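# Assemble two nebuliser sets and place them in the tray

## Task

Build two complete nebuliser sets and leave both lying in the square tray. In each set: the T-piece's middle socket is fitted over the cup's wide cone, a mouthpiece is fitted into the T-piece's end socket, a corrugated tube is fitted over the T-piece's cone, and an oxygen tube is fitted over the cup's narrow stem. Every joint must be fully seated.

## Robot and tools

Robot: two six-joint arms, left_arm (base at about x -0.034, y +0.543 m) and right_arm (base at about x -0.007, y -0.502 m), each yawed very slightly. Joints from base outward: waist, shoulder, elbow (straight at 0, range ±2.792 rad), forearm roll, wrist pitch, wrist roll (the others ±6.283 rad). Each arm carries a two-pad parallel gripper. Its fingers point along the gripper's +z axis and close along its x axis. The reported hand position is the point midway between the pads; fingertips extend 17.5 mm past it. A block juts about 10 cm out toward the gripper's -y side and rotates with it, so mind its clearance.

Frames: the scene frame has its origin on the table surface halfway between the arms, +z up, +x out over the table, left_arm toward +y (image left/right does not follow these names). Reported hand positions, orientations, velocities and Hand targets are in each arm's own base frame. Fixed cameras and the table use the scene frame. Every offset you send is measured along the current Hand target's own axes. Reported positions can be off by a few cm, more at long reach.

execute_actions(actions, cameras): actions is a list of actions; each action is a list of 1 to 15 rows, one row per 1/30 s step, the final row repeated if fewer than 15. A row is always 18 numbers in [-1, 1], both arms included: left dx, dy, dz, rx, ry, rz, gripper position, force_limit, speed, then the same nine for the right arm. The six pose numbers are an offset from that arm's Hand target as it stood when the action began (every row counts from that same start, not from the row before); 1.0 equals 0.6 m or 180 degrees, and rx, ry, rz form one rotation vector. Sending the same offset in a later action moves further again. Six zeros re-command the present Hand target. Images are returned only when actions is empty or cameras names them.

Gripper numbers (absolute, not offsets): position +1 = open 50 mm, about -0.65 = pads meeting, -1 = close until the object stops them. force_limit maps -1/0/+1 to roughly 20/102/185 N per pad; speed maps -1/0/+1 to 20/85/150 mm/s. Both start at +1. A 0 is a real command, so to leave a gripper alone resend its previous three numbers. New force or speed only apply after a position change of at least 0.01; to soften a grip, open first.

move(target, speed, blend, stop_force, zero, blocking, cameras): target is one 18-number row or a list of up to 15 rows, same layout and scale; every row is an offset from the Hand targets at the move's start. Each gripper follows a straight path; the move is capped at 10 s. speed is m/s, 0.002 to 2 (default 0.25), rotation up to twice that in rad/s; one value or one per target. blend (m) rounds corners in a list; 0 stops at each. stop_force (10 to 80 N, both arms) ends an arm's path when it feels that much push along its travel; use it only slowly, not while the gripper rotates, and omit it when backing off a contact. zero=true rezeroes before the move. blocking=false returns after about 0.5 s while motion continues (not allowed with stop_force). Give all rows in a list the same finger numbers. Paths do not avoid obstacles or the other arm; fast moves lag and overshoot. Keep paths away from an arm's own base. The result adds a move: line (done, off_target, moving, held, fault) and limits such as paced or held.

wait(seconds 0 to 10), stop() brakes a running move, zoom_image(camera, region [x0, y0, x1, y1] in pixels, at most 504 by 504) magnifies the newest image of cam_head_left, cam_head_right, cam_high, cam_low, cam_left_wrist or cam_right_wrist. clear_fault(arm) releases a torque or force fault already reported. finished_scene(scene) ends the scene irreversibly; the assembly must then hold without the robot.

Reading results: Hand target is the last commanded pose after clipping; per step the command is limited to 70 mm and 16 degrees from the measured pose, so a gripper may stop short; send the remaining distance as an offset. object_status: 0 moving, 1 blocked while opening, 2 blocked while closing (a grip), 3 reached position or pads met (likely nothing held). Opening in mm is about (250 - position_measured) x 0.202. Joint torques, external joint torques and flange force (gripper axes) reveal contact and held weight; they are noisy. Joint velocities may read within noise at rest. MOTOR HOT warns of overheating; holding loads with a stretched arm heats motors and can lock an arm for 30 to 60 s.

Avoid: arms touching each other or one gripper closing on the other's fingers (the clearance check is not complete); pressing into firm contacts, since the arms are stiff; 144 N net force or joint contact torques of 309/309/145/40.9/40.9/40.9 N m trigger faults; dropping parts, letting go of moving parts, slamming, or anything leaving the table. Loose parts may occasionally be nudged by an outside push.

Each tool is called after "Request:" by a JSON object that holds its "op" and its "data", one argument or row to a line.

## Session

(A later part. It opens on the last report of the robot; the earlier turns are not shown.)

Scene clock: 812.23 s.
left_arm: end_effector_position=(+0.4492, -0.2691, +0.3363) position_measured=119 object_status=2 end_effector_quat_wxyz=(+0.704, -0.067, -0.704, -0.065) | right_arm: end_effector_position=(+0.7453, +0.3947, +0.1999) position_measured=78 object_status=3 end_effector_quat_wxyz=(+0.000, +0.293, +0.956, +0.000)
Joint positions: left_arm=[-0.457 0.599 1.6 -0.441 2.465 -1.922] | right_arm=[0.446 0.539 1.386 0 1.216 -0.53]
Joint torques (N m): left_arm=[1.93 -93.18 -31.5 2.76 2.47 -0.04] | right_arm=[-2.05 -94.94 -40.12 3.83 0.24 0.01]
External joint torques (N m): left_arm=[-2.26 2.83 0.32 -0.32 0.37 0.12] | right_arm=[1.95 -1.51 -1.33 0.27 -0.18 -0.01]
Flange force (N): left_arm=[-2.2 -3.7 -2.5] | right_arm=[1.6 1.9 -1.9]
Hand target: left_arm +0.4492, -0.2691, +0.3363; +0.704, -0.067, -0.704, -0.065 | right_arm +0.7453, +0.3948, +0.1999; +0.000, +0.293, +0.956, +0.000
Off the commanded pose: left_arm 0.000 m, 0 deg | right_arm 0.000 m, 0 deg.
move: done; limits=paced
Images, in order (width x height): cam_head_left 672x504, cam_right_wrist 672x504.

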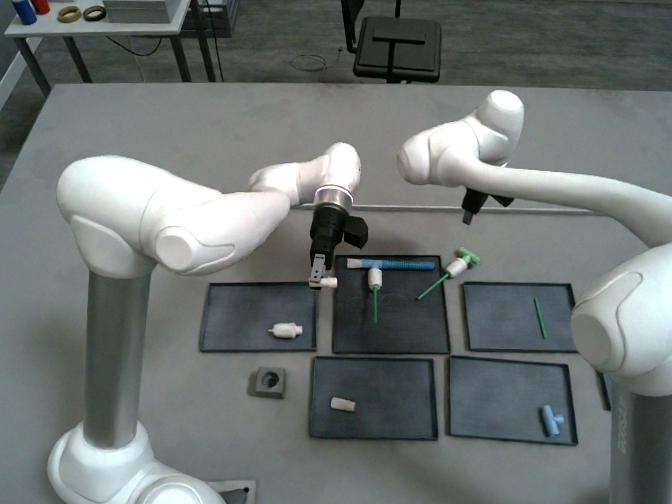

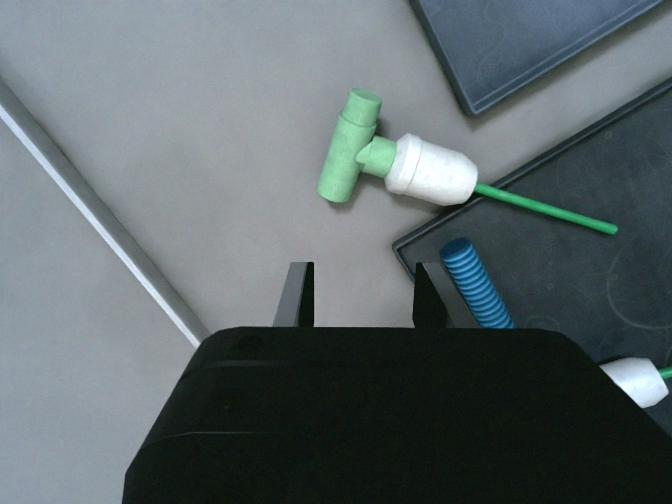

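Request:
{"op": "move", "data": {
  "target": [0,0,0,0,0,0,-1,-0.3,-0.6,-0.0182,0.0008,0.1832,0,0,0.086,0.5,-0.2,-0.4],
  "speed": 0.3,
  "cameras": ["cam_right_wrist"]
}}

Scene clock: 825.50 s.
left_arm: end_effector_position=(+0.4492, -0.2691, +0.3363) position_measured=119 object_status=2 end_effector_quat_wxyz=(+0.704, -0.067, -0.704, -0.065) | right_arm: end_effector_position=(+0.7547, +0.3890, +0.0901) position_measured=78 object_status=3 end_effector_quat_wxyz=(+0.000, +0.419, +0.908, +0.000)
Joint positions: left_arm=[-0.457 0.599 1.6 -0.441 2.465 -1.922] | right_arm=[0.435 0.623 1.463 0 1.056 -0.271]
Joint torques (N m): left_arm=[1.72 -93.36 -31.33 2.76 2.45 -0.06] | right_arm=[-2.07 -99.02 -36.87 3.75 0.2 -0.01]
External joint torques (N m): left_arm=[-2.21 3.57 0.25 -0.33 0.38 0.14] | right_arm=[2.47 -2.19 -1.62 0.08 -0.14 0]
Flange force (N): left_arm=[-2.9 -3.9 -3.6] | right_arm=[2.6 1.5 -2.6]
Hand target: left_arm +0.4492, -0.2691, +0.3363; +0.704, -0.067, -0.704, -0.065 | right_arm +0.7546, +0.3890, +0.0900; +0.000, +0.419, +0.908, +0.000
Off the commanded pose: left_arm 0.000 m, 0 deg | right_arm 0.000 m, 0 deg.
move: done
Images, in order (width x height): cam_right_wrist 672x504.

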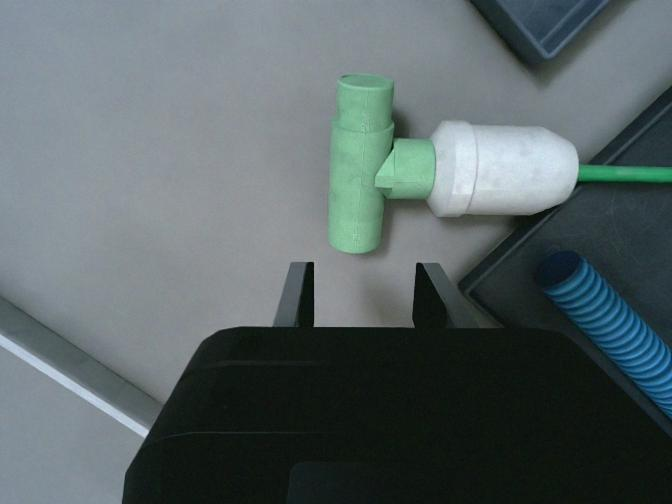

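Request:
{"op": "move", "data": {
  "target": [
    [0,0,0,0,0,0,-1,-0.3,-0.6,-0.0023,-0.0088,0.1092,0,0,0.008,0.5,-0.2,-0.4],
    [0,0,0,0,0,0,-1,-0.3,-0.6,-0.0023,-0.0088,0.1092,0,0,0.008,-1,-0.2,-0.4],
    [0,0,0,0,0,0,-1,-0.3,-0.6,-0.0023,-0.0088,-0.1,0,0,0.008,-1,-0.2,-0.4]
  ],
  "speed": [0.15,0.15,0.2],
  "cameras": ["cam_right_wrist","cam_head_left"]
}}

Scene clock: 844.07 s.
left_arm: end_effector_position=(+0.4492, -0.2691, +0.3363) position_measured=119 object_status=2 end_effector_quat_wxyz=(+0.704, -0.067, -0.704, -0.065) | right_arm: end_effector_position=(+0.7515, +0.3845, +0.1499) position_measured=131 object_status=2 end_effector_quat_wxyz=(+0.000, +0.430, +0.903, +0.000)
Joint positions: left_arm=[-0.457 0.599 1.6 -0.441 2.465 -1.922] | right_arm=[0.432 0.572 1.43 0 1.14 -0.249]
Joint torques (N m): left_arm=[1.51 -93.14 -31.44 2.75 2.44 -0.07] | right_arm=[-2.04 -97.39 -38.49 3.75 0.29 -0.01]
External joint torques (N m): left_arm=[-1.57 2.75 0.08 -0.29 0.41 0.15] | right_arm=[1.8 -1.12 -1.76 0.24 -0.22 0.01]
Flange force (N): left_arm=[-2.0 -2.9 -3.2] | right_arm=[1.6 2.9 -1.9]
Hand target: left_arm +0.4492, -0.2691, +0.3363; +0.704, -0.067, -0.704, -0.065 | right_arm +0.7515, +0.3846, +0.1500; +0.000, +0.430, +0.903, +0.000
Off the commanded pose: left_arm 0.000 m, 0 deg | right_arm 0.000 m, 0 deg.
move: done
Images, in order (width x height): cam_head_left 672x504, cam_right_wrist 672x504.

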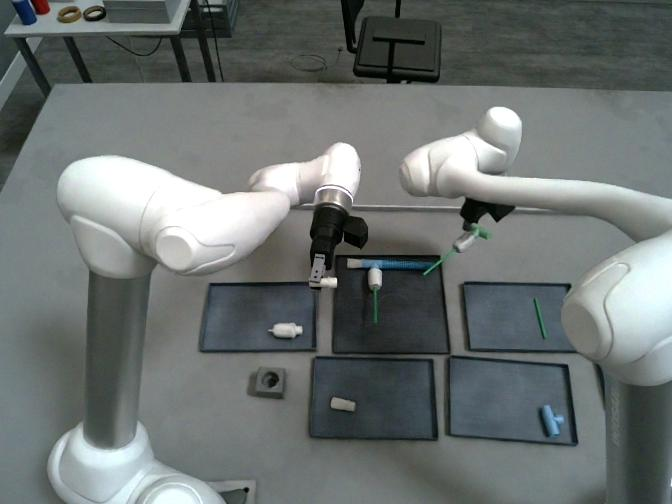

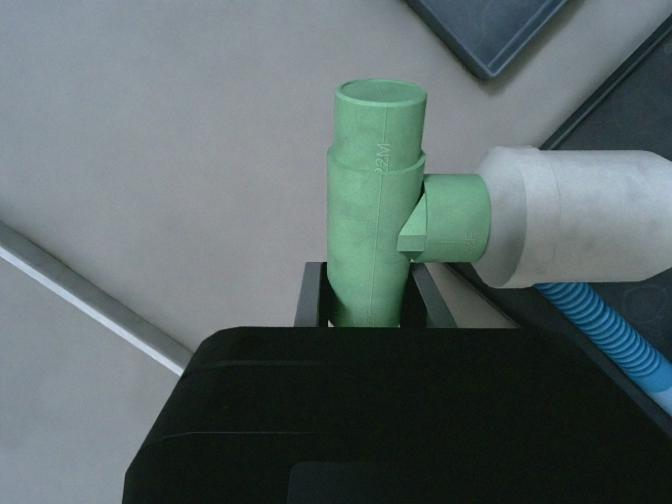

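Request:
{"op": "move", "data": {
  "target": [
    [0,0,0,0,0,0,-1,-0.3,-0.6,0.3899,-0.3138,-0.2845,-0.0767,-0.1547,-0.285,-1,-0.2,-0.4],
    [-0.0361,-0.4484,-0.0852,0,0,0,-1,-0.3,-0.6,0.3899,-0.3138,-0.2845,-0.0767,-0.1547,-0.285,-1,-0.2,-0.4]
  ],
  "speed": [0.5,0.35],
  "cameras": ["cam_left_wrist","cam_right_wrist","cam_head_left"]
}}

Scene clock: 861.43 s.
left_arm: end_effector_position=(+0.4495, -0.5430, +0.3152) position_measured=119 object_status=2 end_effector_quat_wxyz=(+0.704, -0.067, -0.704, -0.065) | right_arm: end_effector_position=(+0.4579, +0.4478, +0.3207) position_measured=131 object_status=2 end_effector_quat_wxyz=(+0.259, -0.013, +0.966, +0.004)
Joint positions: left_arm=[-0.719 0.817 1.241 -0.899 2.437 -2.333] | right_arm=[0.893 0.032 1.905 -0.503 0.911 -0.452]
Joint torques (N m): left_arm=[1.02 -113.56 -34.37 1.31 1.83 -0.07] | right_arm=[-2.11 -43.53 -40.3 2.24 -0.47 -0.01]
External joint torques (N m): left_arm=[-1.07 2.64 0.16 -0.35 0.36 0.14] | right_arm=[1.87 -1.59 -1.37 0.21 -0.16 -0.03]
Flange force (N): left_arm=[-1.7 -2.9 -3.0] | right_arm=[0.9 1.8 -3.6]
Hand target: left_arm +0.4494, -0.5430, +0.3151; +0.704, -0.067, -0.704, -0.065 | right_arm +0.4579, +0.4478, +0.3207; +0.259, -0.013, +0.966, +0.004
Off the commanded pose: left_arm 0.000 m, 0 deg | right_arm 0.000 m, 0 deg.
move: done
Images, in order (width x height): cam_head_left 672x504, cam_left_wrist 672x504, cam_right_wrist 672x504.

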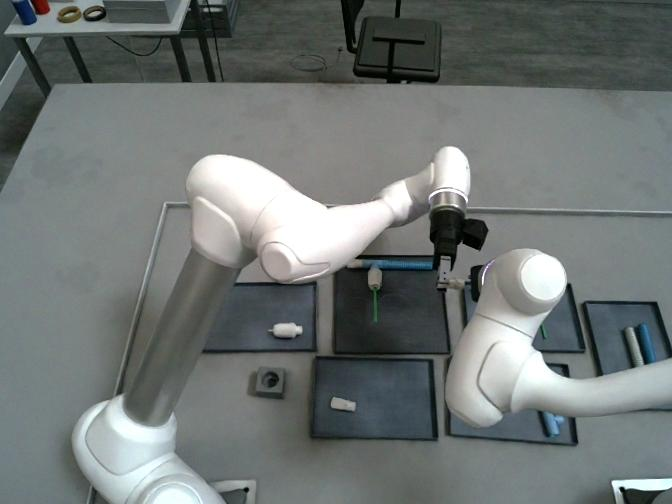

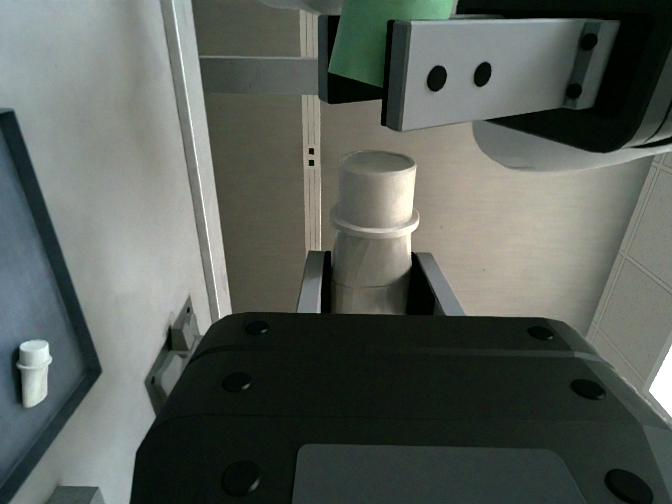

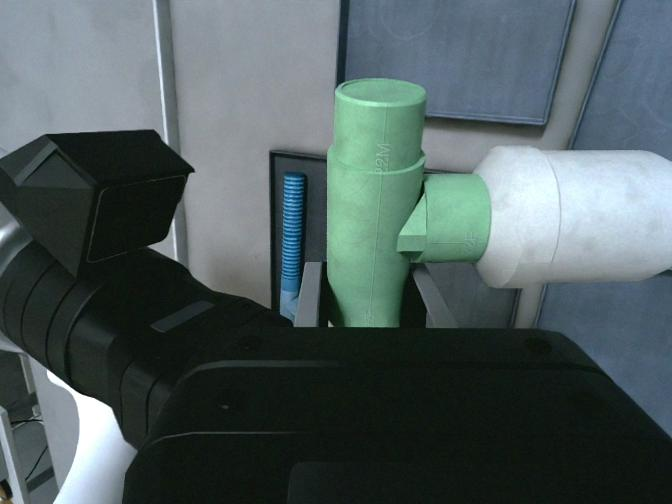

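Request:
{"op": "zoom_image", "data": {
  "camera": "cam_left_wrist",
  "region": [270, 0, 480, 240]
}}

Scaled by 2.100 from the camera's 672x504 image, which has a finer 960x720 frame.

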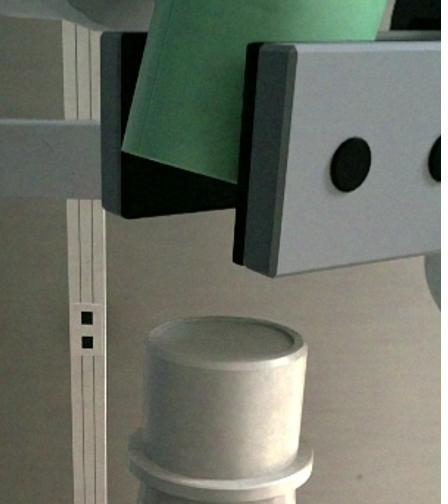

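Request:
{"op": "zoom_image", "data": {
  "camera": "cam_right_wrist",
  "region": [290, 60, 530, 340]
}}

Scaled by 1.800 from the camera's 672x504 image, which has a finer 960x720 frame.

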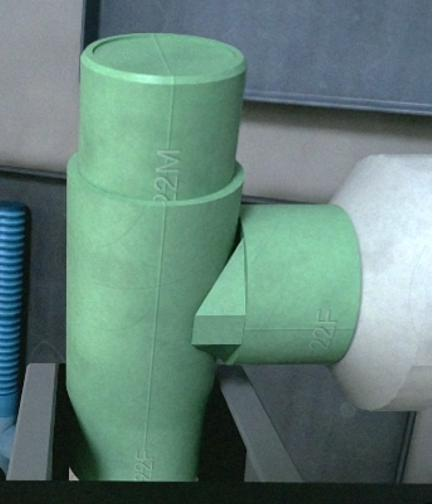

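Request:
{"op": "move", "data": {
  "target": [0,0,0,0,0,0,-1,-0.3,-0.6,0,-0.0042,0.0035,-0.0778,0,0,-1,-0.2,-0.4],
  "speed": 0.25,
  "cameras": ["cam_left_wrist"]
}}

Request:
{"op": "zoom_image", "data": {
  "camera": "cam_left_wrist",
  "region": [270, 0, 480, 240]
}}

Scene clock: 924.80 s.
left_arm: end_effector_position=(+0.4494, -0.5430, +0.3151) position_measured=119 object_status=2 end_effector_quat_wxyz=(+0.704, -0.067, -0.704, -0.065) | right_arm: end_effector_position=(+0.4590, +0.4453, +0.3189) position_measured=131 object_status=2 end_effector_quat_wxyz=(+0.255, -0.045, +0.958, +0.122)
Joint positions: left_arm=[-0.719 0.817 1.241 -0.899 2.437 -2.333] | right_arm=[0.788 -0.048 2.002 -0.265 0.652 -0.708]
Joint torques (N m): left_arm=[1.74 -114.01 -34.51 1.33 1.81 -0.08] | right_arm=[-2.06 -35.66 -40.73 3.15 -1.33 0.01]
External joint torques (N m): left_arm=[-1.32 3.34 0.4 -0.36 0.38 0.15] | right_arm=[2.06 -1.5 -1.47 0.28 -0.13 -0.04]
Flange force (N): left_arm=[-2.4 -3.3 -3.2] | right_arm=[0.8 3.3 -3.1]
Hand target: left_arm +0.4494, -0.5430, +0.3151; +0.704, -0.067, -0.704, -0.065 | right_arm +0.4590, +0.4453, +0.3189; +0.255, -0.045, +0.958, +0.122
Off the commanded pose: left_arm 0.000 m, 0 deg | right_arm 0.000 m, 0 deg.
move: done
Images, in order (width x height): cam_left_wrist 672x504.

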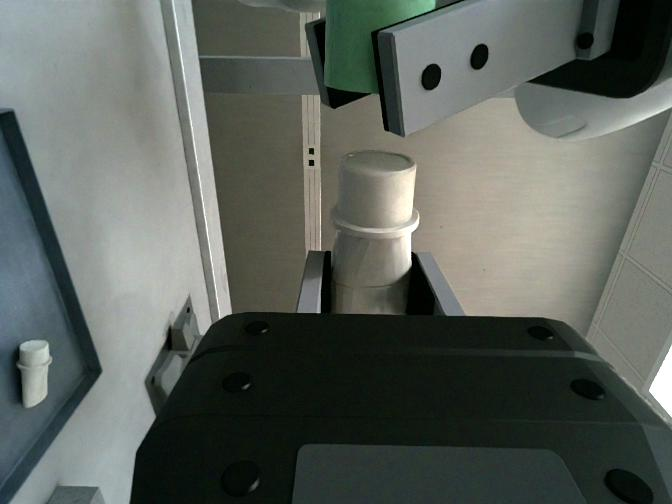

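Scaled by 2.100 from the camera's 672x504 image, which has a finer 960x720 frame.

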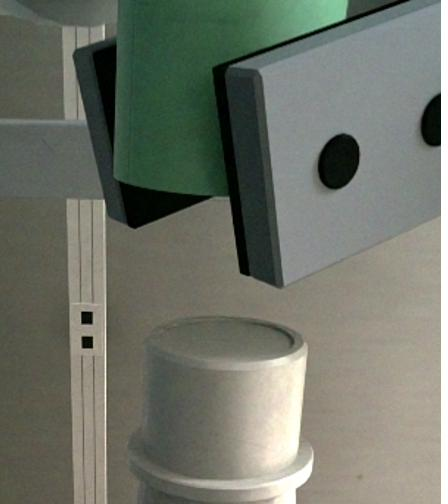

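Request:
{"op": "wait", "data": {
  "seconds": 0,
  "cameras": ["cam_low","cam_high","cam_head_left","cam_head_right"]
}}

Request:
{"op": "zoom_image", "data": {
  "camera": "cam_head_left",
  "region": [410, 220, 510, 320]
}}

Request:
{"op": "zoom_image", "data": {
  "camera": "cam_head_right",
  "region": [340, 220, 460, 320]
}}

Scene clock: 933.93 s.
left_arm: end_effector_position=(+0.4494, -0.5430, +0.3151) position_measured=119 object_status=2 end_effector_quat_wxyz=(+0.704, -0.067, -0.704, -0.065) | right_arm: end_effector_position=(+0.4590, +0.4453, +0.3189) position_measured=131 object_status=2 end_effector_quat_wxyz=(+0.255, -0.045, +0.958, +0.122)
Joint positions: left_arm=[-0.719 0.817 1.241 -0.899 2.437 -2.333] | right_arm=[0.788 -0.048 2.002 -0.265 0.652 -0.708]
Joint torques (N m): left_arm=[1.7 -113.95 -34.47 1.28 1.82 -0.07] | right_arm=[-1.96 -35.57 -40.75 3.18 -1.36 -0.03]
External joint torques (N m): left_arm=[-1.79 2.95 0.16 -0.32 0.37 0.14] | right_arm=[1.74 -1.47 -1.57 0.25 -0.1 -0.01]
Flange force (N): left_arm=[-2.0 -3.7 -3.0] | right_arm=[0.3 3.1 -3.0]
Hand target: left_arm +0.4494, -0.5430, +0.3151; +0.704, -0.067, -0.704, -0.065 | right_arm +0.4590, +0.4453, +0.3189; +0.255, -0.045, +0.958, +0.122
Tool commands: left_gripper/position=-1.0 left_gripper/force_limit=-0.3 left_gripper/speed=-0.6 right_gripper/position=-1.0 right_gripper/force_limit=-0.2 right_gripper/speed=-0.4
Off the commanded pose: left_arm 0.000 m, 0 deg | right_arm 0.000 m, 0 deg.
Images, in order (width x height): cam_head_left 672x504, cam_head_right 672x504, cam_high 672x504, cam_low 672x504.

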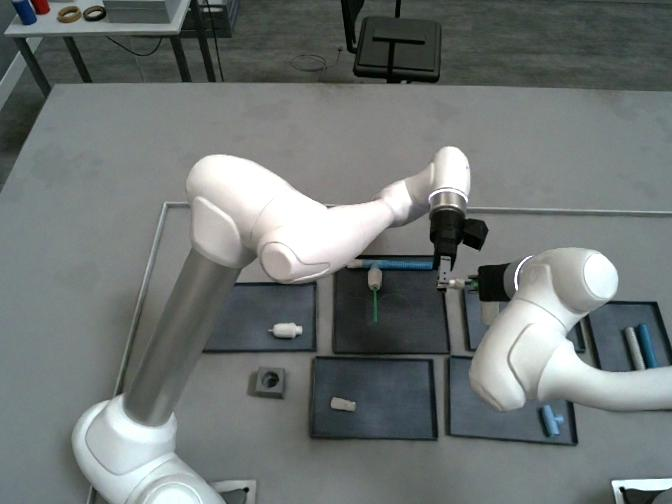

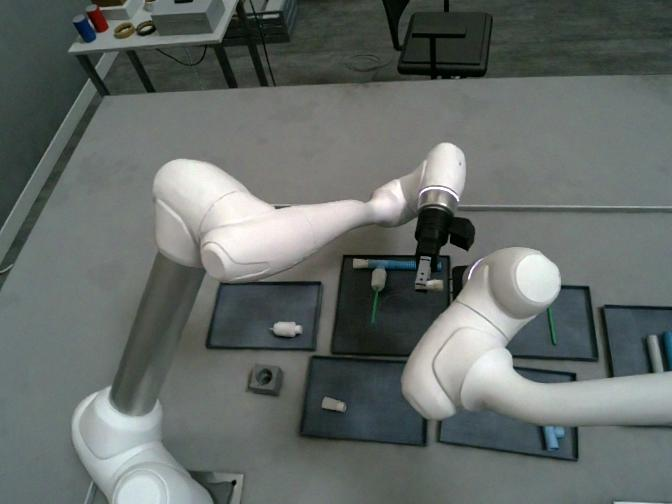

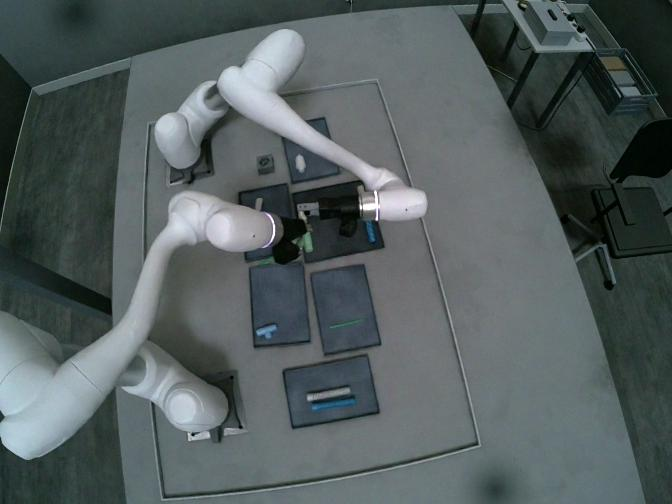

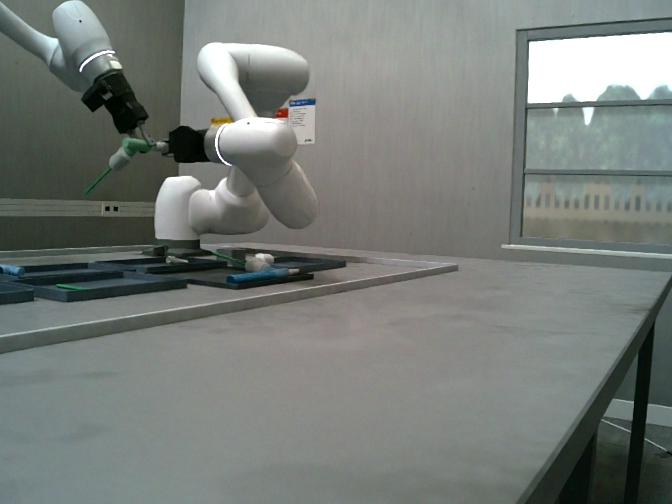

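Scaled by 5.040 from the camera's 672x504 image, which has a finer 960x720 frame.

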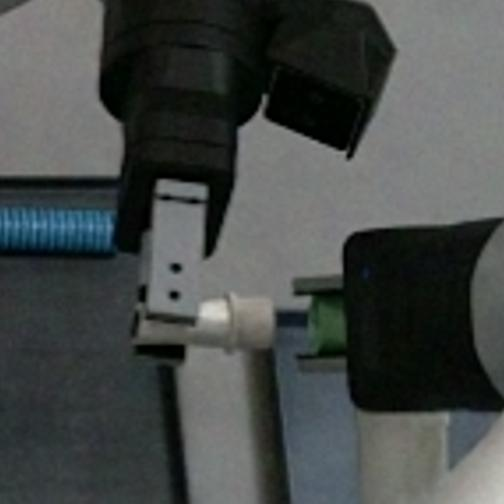

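Scaled by 4.200 from the camera's 672x504 image, which has a finer 960x720 frame.

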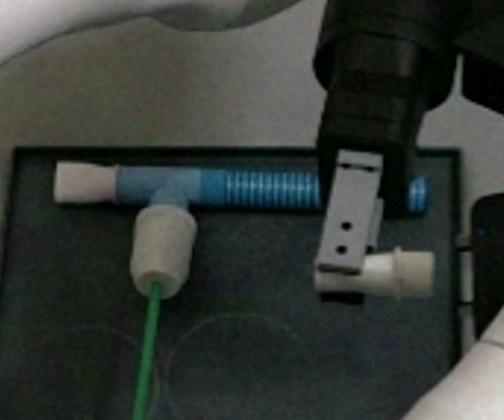

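Request:
{"op": "move", "data": {
  "target": [0,0,0,0,0,0,-1,-0.3,-0.6,0,0,-0.0039,-0.0139,0,0,-1,-0.2,-0.4],
  "speed": 0.2,
  "cameras": ["cam_left_wrist","cam_head_left"]
}}

Request:
{"op": "zoom_image", "data": {
  "camera": "cam_left_wrist",
  "region": [290, 0, 470, 180]
}}

Request:
{"op": "zoom_image", "data": {
  "camera": "cam_head_left",
  "region": [430, 260, 500, 310]
}}

Scene clock: 974.47 s.
left_arm: end_effector_position=(+0.4494, -0.5430, +0.3151) position_measured=119 object_status=2 end_effector_quat_wxyz=(+0.704, -0.067, -0.704, -0.065) | right_arm: end_effector_position=(+0.4579, +0.4447, +0.3208) position_measured=131 object_status=2 end_effector_quat_wxyz=(+0.254, -0.050, +0.955, +0.143)
Joint positions: left_arm=[-0.719 0.817 1.241 -0.899 2.437 -2.333] | right_arm=[0.768 -0.062 2.017 -0.198 0.614 -0.779]
Joint torques (N m): left_arm=[1.52 -114.13 -34.48 1.31 1.79 -0.06] | right_arm=[-2.23 -34.12 -40.83 3.36 -1.5 -0.01]
External joint torques (N m): left_arm=[-2.2 3.39 0.2 -0.38 0.38 0.13] | right_arm=[2.24 -1.49 -1.61 0.28 -0.1 -0.02]
Flange force (N): left_arm=[-2.3 -4.5 -3.3] | right_arm=[0.8 4.0 -3.0]
Hand target: left_arm +0.4494, -0.5430, +0.3151; +0.704, -0.067, -0.704, -0.065 | right_arm +0.4579, +0.4447, +0.3208; +0.254, -0.050, +0.955, +0.143
Off the commanded pose: left_arm 0.000 m, 0 deg | right_arm 0.000 m, 0 deg.
move: done
Images, in order (width x height): cam_head_left 672x504, cam_left_wrist 672x504.

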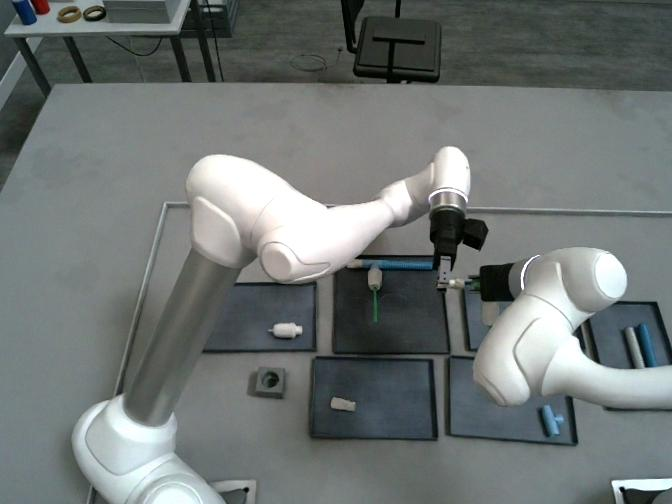

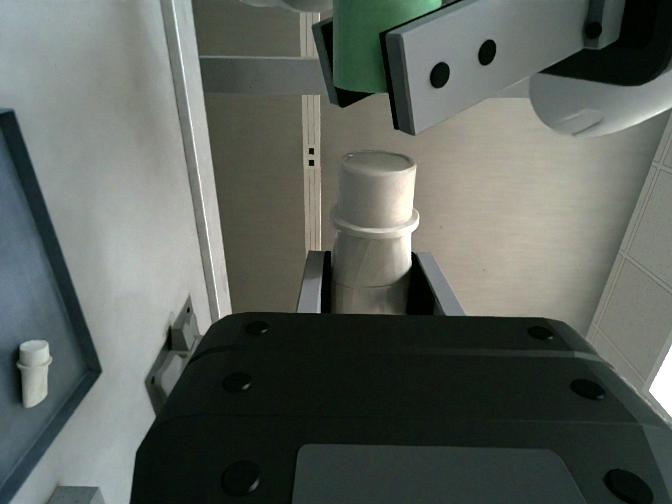

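Scaled by 2.800 from the camera's 672x504 image, which has a finer 960x720 frame.

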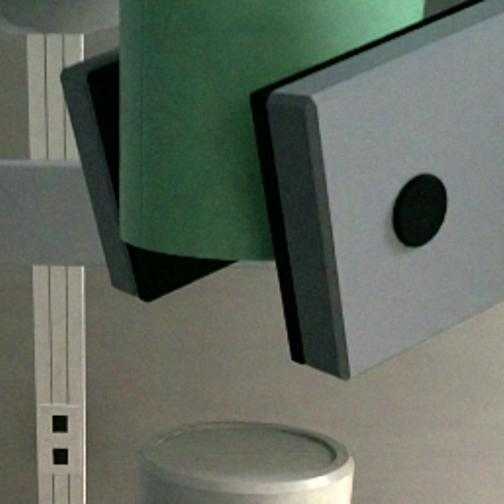

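Scaled by 7.200 from the camera's 672x504 image, which has a finer 960x720 frame.

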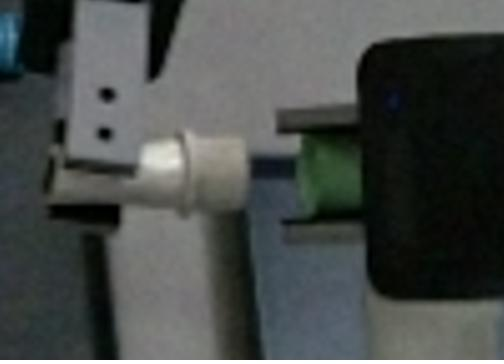

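Request:
{"op": "move", "data": {
  "target": [-0.0001,-0.0197,-0.0037,0,0,0,-1,-0.3,-0.6,-0.001,-0.0002,0.0006,0,0,0,-1,-0.2,-0.4],
  "speed": 0.1,
  "cameras": ["cam_left_wrist","cam_head_left"]
}}

Request:
{"op": "zoom_image", "data": {
  "camera": "cam_left_wrist",
  "region": [290, 0, 470, 180]
}}

Request:
{"op": "zoom_image", "data": {
  "camera": "cam_head_left",
  "region": [430, 260, 500, 310]
}}

Scene clock: 992.27 s.
left_arm: end_effector_position=(+0.4494, -0.5550, +0.3151) position_measured=119 object_status=2 end_effector_quat_wxyz=(+0.704, -0.067, -0.704, -0.065) | right_arm: end_effector_position=(+0.4586, +0.4447, +0.3208) position_measured=131 object_status=2 end_effector_quat_wxyz=(+0.254, -0.050, +0.955, +0.143)
Joint positions: left_arm=[-0.728 0.829 1.218 -0.92 2.437 -2.354] | right_arm=[0.767 -0.062 2.016 -0.197 0.614 -0.781]
Joint torques (N m): left_arm=[1.67 -115.15 -34.82 1.27 1.75 -0.1] | right_arm=[-2.07 -34.31 -40.85 3.38 -1.5 -0.02]
External joint torques (N m): left_arm=[-1.8 3.27 0.38 -0.4 0.39 0.17] | right_arm=[1.86 -1.43 -1.64 0.25 -0.1 -0.02]
Flange force (N): left_arm=[-2.3 -3.8 -2.9] | right_arm=[0.3 3.5 -2.8]
Hand target: left_arm +0.4494, -0.5551, +0.3151; +0.704, -0.067, -0.704, -0.065 | right_arm +0.4586, +0.4447, +0.3208; +0.254, -0.050, +0.955, +0.143
Off the commanded pose: left_arm 0.000 m, 0 deg | right_arm 0.000 m, 0 deg.
move: done
Images, in order (width x height): cam_head_left 672x504, cam_left_wrist 672x504.

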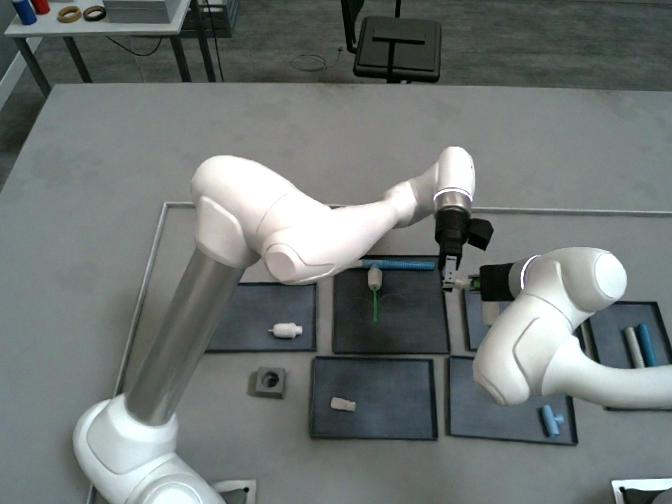

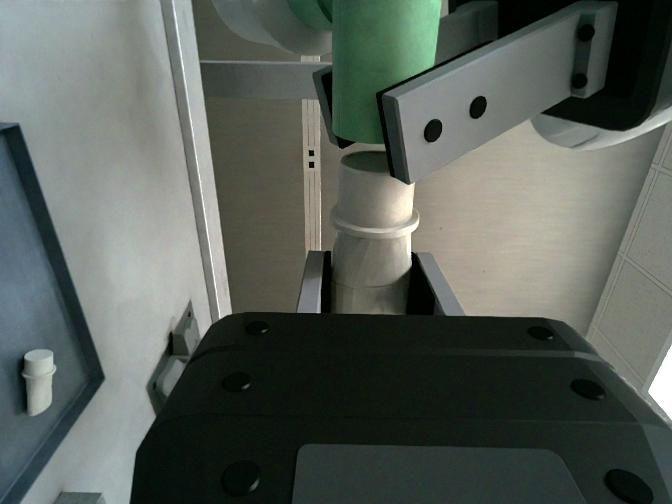

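Scaled by 2.800 from the camera's 672x504 image, which has a finer 960x720 frame.

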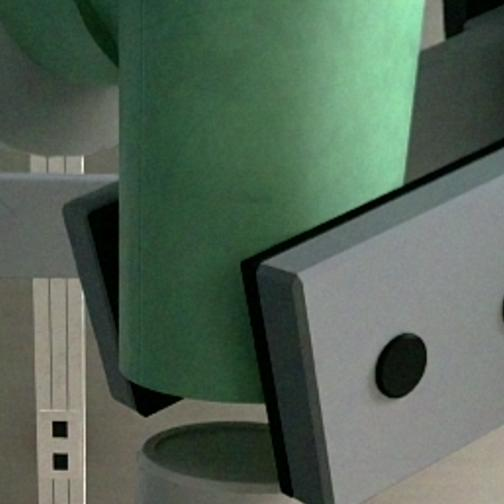

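Scaled by 7.200 from the camera's 672x504 image, which has a finer 960x720 frame.

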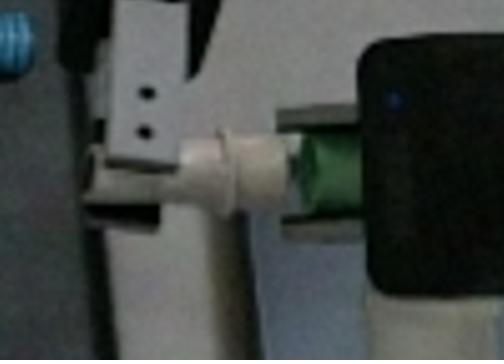

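Request:
{"op": "wait", "data": {
  "seconds": 0,
  "cameras": ["cam_high","cam_head_left","cam_head_right"]
}}

Request:
{"op": "zoom_image", "data": {
  "camera": "cam_high",
  "region": [280, 190, 350, 260]
}}

Request:
{"op": "zoom_image", "data": {
  "camera": "cam_head_left",
  "region": [450, 265, 490, 305]
}}

Request:
{"op": "zoom_image", "data": {
  "camera": "cam_head_right",
  "region": [410, 255, 480, 310]
}}

Scene clock: 1013.43 s.
left_arm: end_effector_position=(+0.4494, -0.5551, +0.3151) position_measured=119 object_status=2 end_effector_quat_wxyz=(+0.704, -0.067, -0.704, -0.065) | right_arm: end_effector_position=(+0.4586, +0.4447, +0.3208) position_measured=131 object_status=2 end_effector_quat_wxyz=(+0.254, -0.050, +0.955, +0.143)
Joint positions: left_arm=[-0.728 0.829 1.218 -0.92 2.437 -2.354] | right_arm=[0.767 -0.062 2.016 -0.197 0.614 -0.781]
Joint torques (N m): left_arm=[1.8 -115.08 -34.75 1.22 1.74 -0.05] | right_arm=[-2.13 -34.22 -40.86 3.37 -1.45 -0.05]
External joint torques (N m): left_arm=[-2.23 3.47 0.39 -0.36 0.39 0.13] | right_arm=[1.98 -1.6 -1.55 0.25 -0.14 0.01]
Flange force (N): left_arm=[-2.4 -4.3 -2.9] | right_arm=[0.8 3.5 -3.0]
Hand target: left_arm +0.4494, -0.5551, +0.3151; +0.704, -0.067, -0.704, -0.065 | right_arm +0.4586, +0.4447, +0.3208; +0.254, -0.050, +0.955, +0.143
Tool commands: left_gripper/position=-1.0 left_gripper/force_limit=-0.3 left_gripper/speed=-0.6 right_gripper/position=-1.0 right_gripper/force_limit=-0.2 right_gripper/speed=-0.4
Off the commanded pose: left_arm 0.000 m, 0 deg | right_arm 0.000 m, 0 deg.
Images, in order (width x height): cam_head_left 672x504, cam_head_right 672x504, cam_high 672x504.

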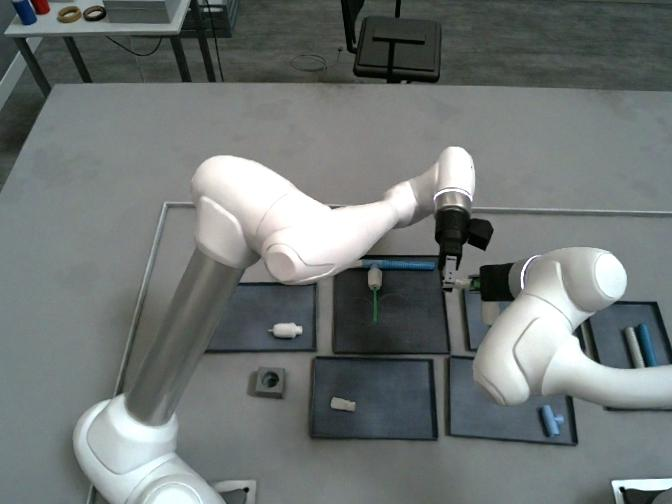

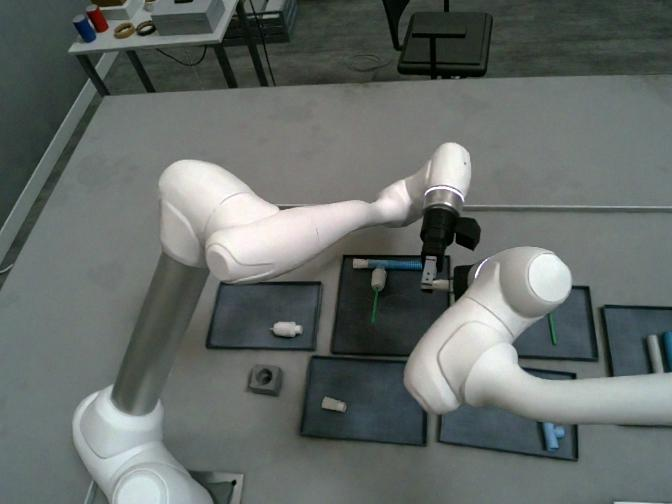

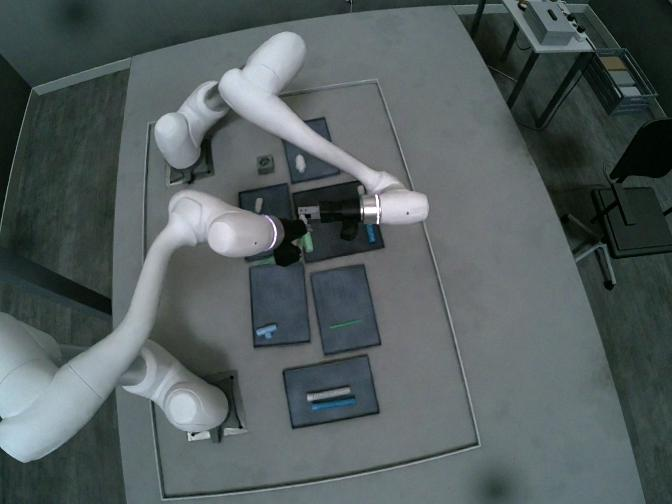

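Scaled by 7.200 from the camera's 672x504 image, which has a finer 960x720 frame.

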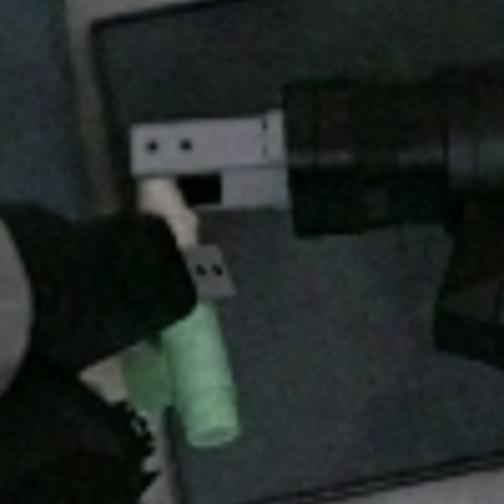

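Scaled by 12.600 from the camera's 672x504 image, which has a finer 960x720 frame.

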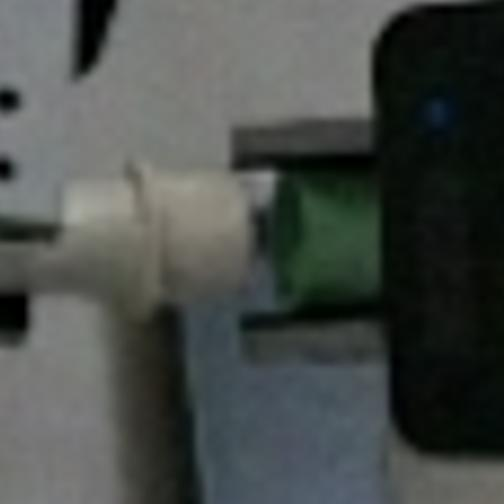

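Scaled by 7.200 from the camera's 672x504 image, which has a finer 960x720 frame.

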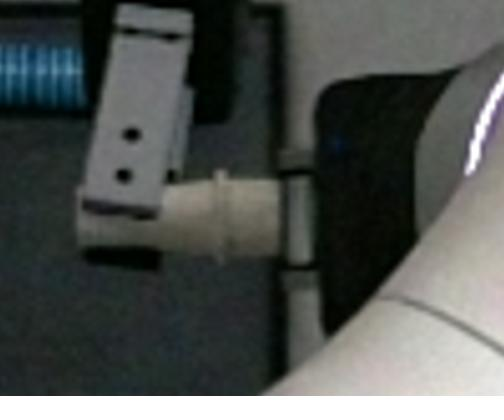

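Request:
{"op": "move", "data": {
  "target": [0,0,0,0,0,0,-1,-0.3,-0.6,-0.0012,-0.0006,0.0019,0,0,0,-1,-0.2,-0.4],
  "speed": 0.1
}}

Request:
{"op": "move", "data": {
  "target": [-0.0001,-0.0524,-0.0099,0,0,0,-1,-0.3,-0.6,0,0,0,0,0,0,-1,-0.2,-0.4],
  "speed": 0.015,
  "stop_force": 35,
  "cameras": ["cam_left_wrist","cam_head_left"]
}}

Request:
{"op": "zoom_image", "data": {
  "camera": "cam_left_wrist",
  "region": [290, 80, 470, 260]
}}

Request:
{"op": "zoom_image", "data": {
  "camera": "cam_head_left",
  "region": [450, 265, 490, 305]
}}

Scene clock: 1053.40 s.
left_arm: end_effector_position=(+0.4494, -0.5551, +0.3151) position_measured=119 object_status=2 end_effector_quat_wxyz=(+0.704, -0.067, -0.704, -0.065) | right_arm: end_effector_position=(+0.4598, +0.4447, +0.3201) position_measured=131 object_status=2 end_effector_quat_wxyz=(+0.254, -0.050, +0.955, +0.143)
Joint positions: left_arm=[-0.728 0.829 1.218 -0.92 2.437 -2.354] | right_arm=[0.766 -0.06 2.016 -0.196 0.612 -0.783]
Joint torques (N m): left_arm=[1.66 -115.01 -34.75 1.22 1.74 -0.1] | right_arm=[-2.02 -34.07 -40.97 3.4 -1.44 0]
External joint torques (N m): left_arm=[-2.56 3.46 0.33 -0.38 0.38 0.18] | right_arm=[1.96 -1.98 -1.39 0.22 -0.15 -0.04]
Flange force (N): left_arm=[-2.4 -4.6 -2.9] | right_arm=[1.2 2.9 -3.5]
Hand target: left_arm +0.4494, -0.5551, +0.3151; +0.704, -0.067, -0.704, -0.065 | right_arm +0.4599, +0.4447, +0.3201; +0.254, -0.050, +0.955, +0.143
Off the commanded pose: left_arm 0.000 m, 0 deg | right_arm 0.000 m, 0 deg.
move: done

Scene clock: 1055.43 s.
left_arm: end_effector_position=(+0.4495, -0.5740, +0.3151) position_measured=119 object_status=2 end_effector_quat_wxyz=(+0.704, -0.067, -0.704, -0.065) | right_arm: end_effector_position=(+0.4599, +0.4447, +0.3201) position_measured=131 object_status=2 end_effector_quat_wxyz=(+0.254, -0.050, +0.955, +0.143)
Joint positions: left_arm=[-0.743 0.848 1.182 -0.952 2.437 -2.388] | right_arm=[0.766 -0.06 2.016 -0.196 0.612 -0.783]
Joint torques (N m): left_arm=[-19.95 -124.27 -48.55 -7.66 -5.21 0.53] | right_arm=[22.9 -17.78 -43.84 9.55 -8.83 -0.4]
External joint torques (N m): left_arm=[19.92 10.62 13.74 8.41 7.28 -0.45] | right_arm=[-22.99 -18.12 1.44 -5.92 7.24 0.37]
Flange force (N): left_arm=[-19.3 44.4 7.2] | right_arm=[-9.7 -40.7 -31.3]
Hand target: left_arm +0.4495, -0.5740, +0.3151; +0.704, -0.067, -0.704, -0.065 (not the last commanded pose) | right_arm +0.4599, +0.4447, +0.3201; +0.254, -0.050, +0.955, +0.143
Off the commanded pose: left_arm 0.013 m, 0 deg | right_arm 0.000 m, 0 deg.
move: contact (left_arm)
Images, in order (width x height): cam_head_left 672x504, cam_left_wrist 672x504.

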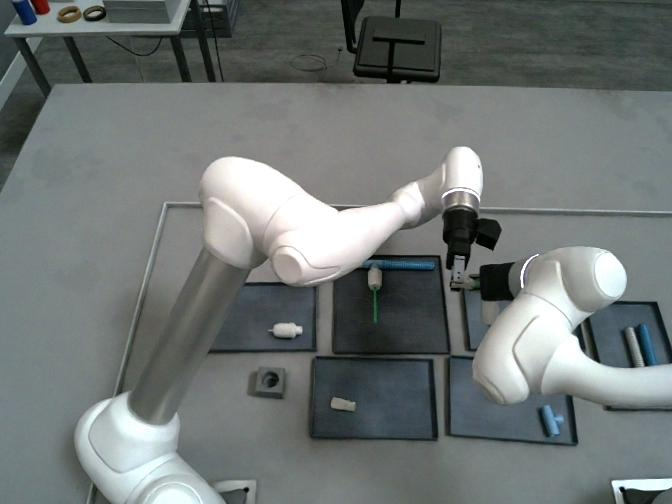

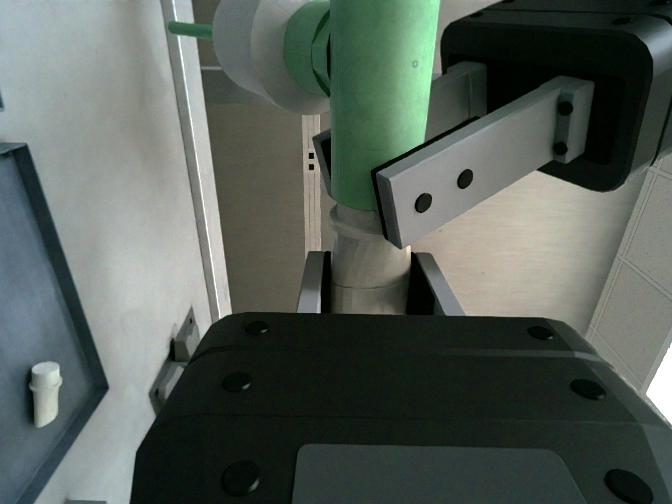

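Scaled by 2.800 from the camera's 672x504 image, which has a finer 960x720 frame.

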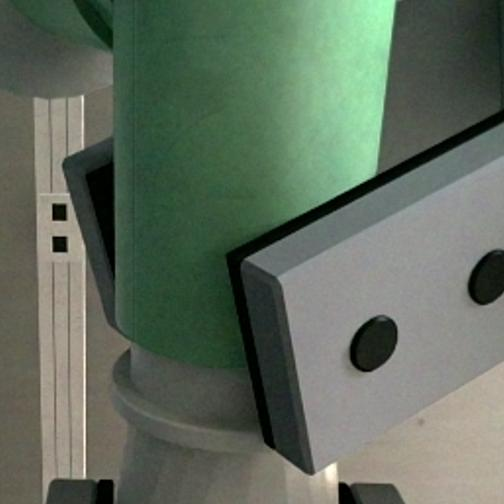

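Scaled by 12.600 from the camera's 672x504 image, which has a finer 960x720 frame.

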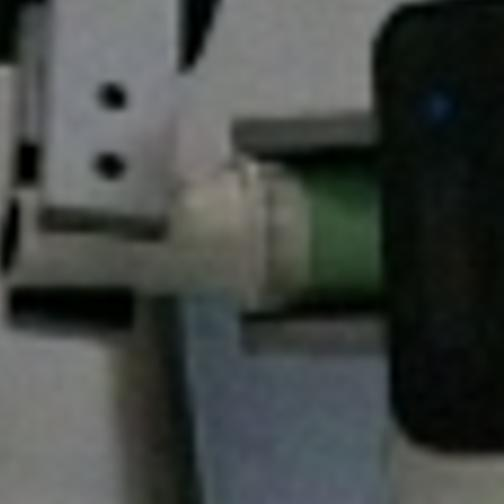

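Request:
{"op": "move", "data": {
  "target": [-0.0001,-0.0147,-0.0028,0,0,0,-1,-0.3,-0.6,0,0,0,0,0,0,-1,-0.2,-0.4],
  "speed": 0.012,
  "stop_force": 28,
  "cameras": ["cam_left_wrist","cam_right_wrist"]
}}

Request:
{"op": "zoom_image", "data": {
  "camera": "cam_left_wrist",
  "region": [290, 80, 470, 260]
}}

Scene clock: 1069.67 s.
left_arm: end_effector_position=(+0.4496, -0.5757, +0.3152) position_measured=119 object_status=2 end_effector_quat_wxyz=(+0.704, -0.067, -0.704, -0.066) | right_arm: end_effector_position=(+0.4598, +0.4447, +0.3201) position_measured=131 object_status=2 end_effector_quat_wxyz=(+0.254, -0.050, +0.955, +0.142)
Joint positions: left_arm=[-0.744 0.85 1.178 -0.955 2.437 -2.391] | right_arm=[0.766 -0.06 2.016 -0.196 0.612 -0.783]
Joint torques (N m): left_arm=[-31.52 -122.71 -58.37 -13.03 -12.14 0.57] | right_arm=[46.01 -10.81 -48.71 15.02 -14.51 -0.82]
External joint torques (N m): left_arm=[31.26 8.93 23.52 13.76 14.2 -0.5] | right_arm=[-46.28 -25.13 6.2 -11.4 12.91 0.78]
Flange force (N): left_arm=[-24.3 80.6 24.6] | right_arm=[-21.3 -78.5 -43.1]
Hand target: left_arm +0.4496, -0.5757, +0.3152; +0.704, -0.067, -0.704, -0.066 (not the last commanded pose) | right_arm +0.4599, +0.4447, +0.3201; +0.254, -0.050, +0.955, +0.143
Off the commanded pose: left_arm 0.007 m, 0 deg | right_arm 0.000 m, 0 deg.
move: contact (left_arm)
Images, in order (width x height): cam_left_wrist 672x504, cam_right_wrist 672x504.

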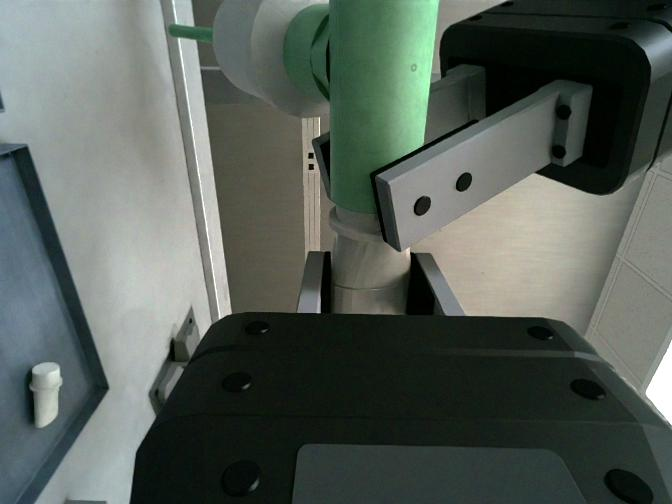

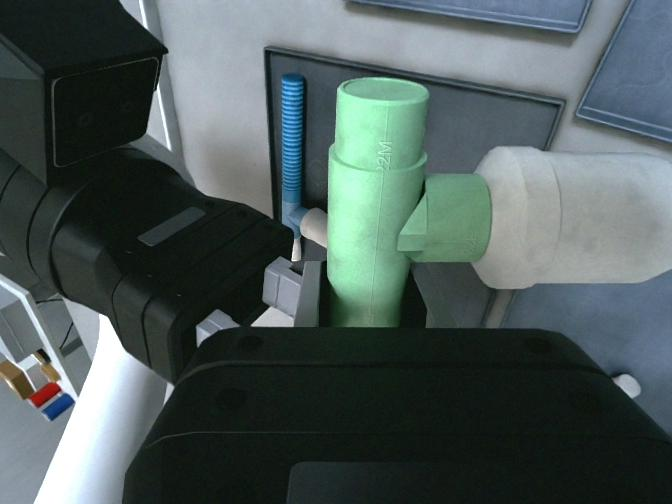

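Scaled by 2.800 from the camera's 672x504 image, which has a finer 960x720 frame.

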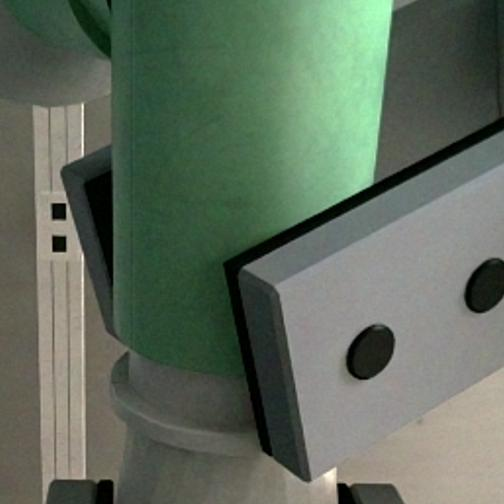

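Request:
{"op": "move", "data": {
  "target": [0,0.0011,0.0002,0,0,0,-1,-0.3,-0.6,0,0,0,0,0,0,-1,-0.2,-0.4],
  "speed": 0.02
}}

Scene clock: 1078.80 s.
left_arm: end_effector_position=(+0.4496, -0.5751, +0.3151) position_measured=119 object_status=2 end_effector_quat_wxyz=(+0.704, -0.067, -0.704, -0.066) | right_arm: end_effector_position=(+0.4599, +0.4447, +0.3201) position_measured=131 object_status=2 end_effector_quat_wxyz=(+0.254, -0.050, +0.955, +0.143)
Joint positions: left_arm=[-0.744 0.849 1.18 -0.954 2.437 -2.39] | right_arm=[0.766 -0.06 2.016 -0.196 0.612 -0.783]
Joint torques (N m): left_arm=[-24.44 -122.41 -53.5 -10.19 -8.86 0.54] | right_arm=[35.8 -15.71 -46.42 12.57 -11.5 -0.61]
External joint torques (N m): left_arm=[24.27 8.71 18.72 10.93 10.92 -0.46] | right_arm=[-35.95 -20.33 3.93 -8.94 9.9 0.57]
Flange force (N): left_arm=[-20.7 62.1 18.0] | right_arm=[-17.3 -60.6 -34.6]
Hand target: left_arm +0.4496, -0.5751, +0.3152; +0.704, -0.067, -0.704, -0.066 | right_arm +0.4599, +0.4447, +0.3201; +0.254, -0.050, +0.955, +0.143
Off the commanded pose: left_arm 0.000 m, 0 deg | right_arm 0.000 m, 0 deg.
move: done

Request:
{"op": "move", "data": {
  "target": [0,0.002,0.0004,0,0,0,-1,-0.3,-0.6,0,0,0,0,0,0,-1,-0.2,-0.4],
  "speed": 0.02
}}

Scene clock: 1084.43 s.
left_arm: end_effector_position=(+0.4495, -0.5739, +0.3151) position_measured=119 object_status=2 end_effector_quat_wxyz=(+0.704, -0.067, -0.704, -0.066) | right_arm: end_effector_position=(+0.4599, +0.4447, +0.3202) position_measured=131 object_status=2 end_effector_quat_wxyz=(+0.254, -0.050, +0.955, +0.143)
Joint positions: left_arm=[-0.743 0.848 1.182 -0.952 2.437 -2.388] | right_arm=[0.766 -0.06 2.016 -0.196 0.612 -0.783]
Joint torques (N m): left_arm=[-12.21 -121.84 -46.57 -5.64 -3.53 0.39] | right_arm=[20.14 -21.76 -41.59 8.79 -6.4 -0.52]
External joint torques (N m): left_arm=[12.5 8.15 11.68 6.41 5.6 -0.32] | right_arm=[-20.32 -14.38 -0.96 -5.15 4.79 0.48]
Flange force (N): left_arm=[-15.3 33.3 10.0] | right_arm=[-11.8 -32.7 -23.1]
Hand target: left_arm +0.4496, -0.5738, +0.3152; +0.704, -0.067, -0.704, -0.066 | right_arm +0.4599, +0.4447, +0.3201; +0.254, -0.050, +0.955, +0.143
Off the commanded pose: left_arm 0.000 m, 0 deg | right_arm 0.000 m, 0 deg.
move: done


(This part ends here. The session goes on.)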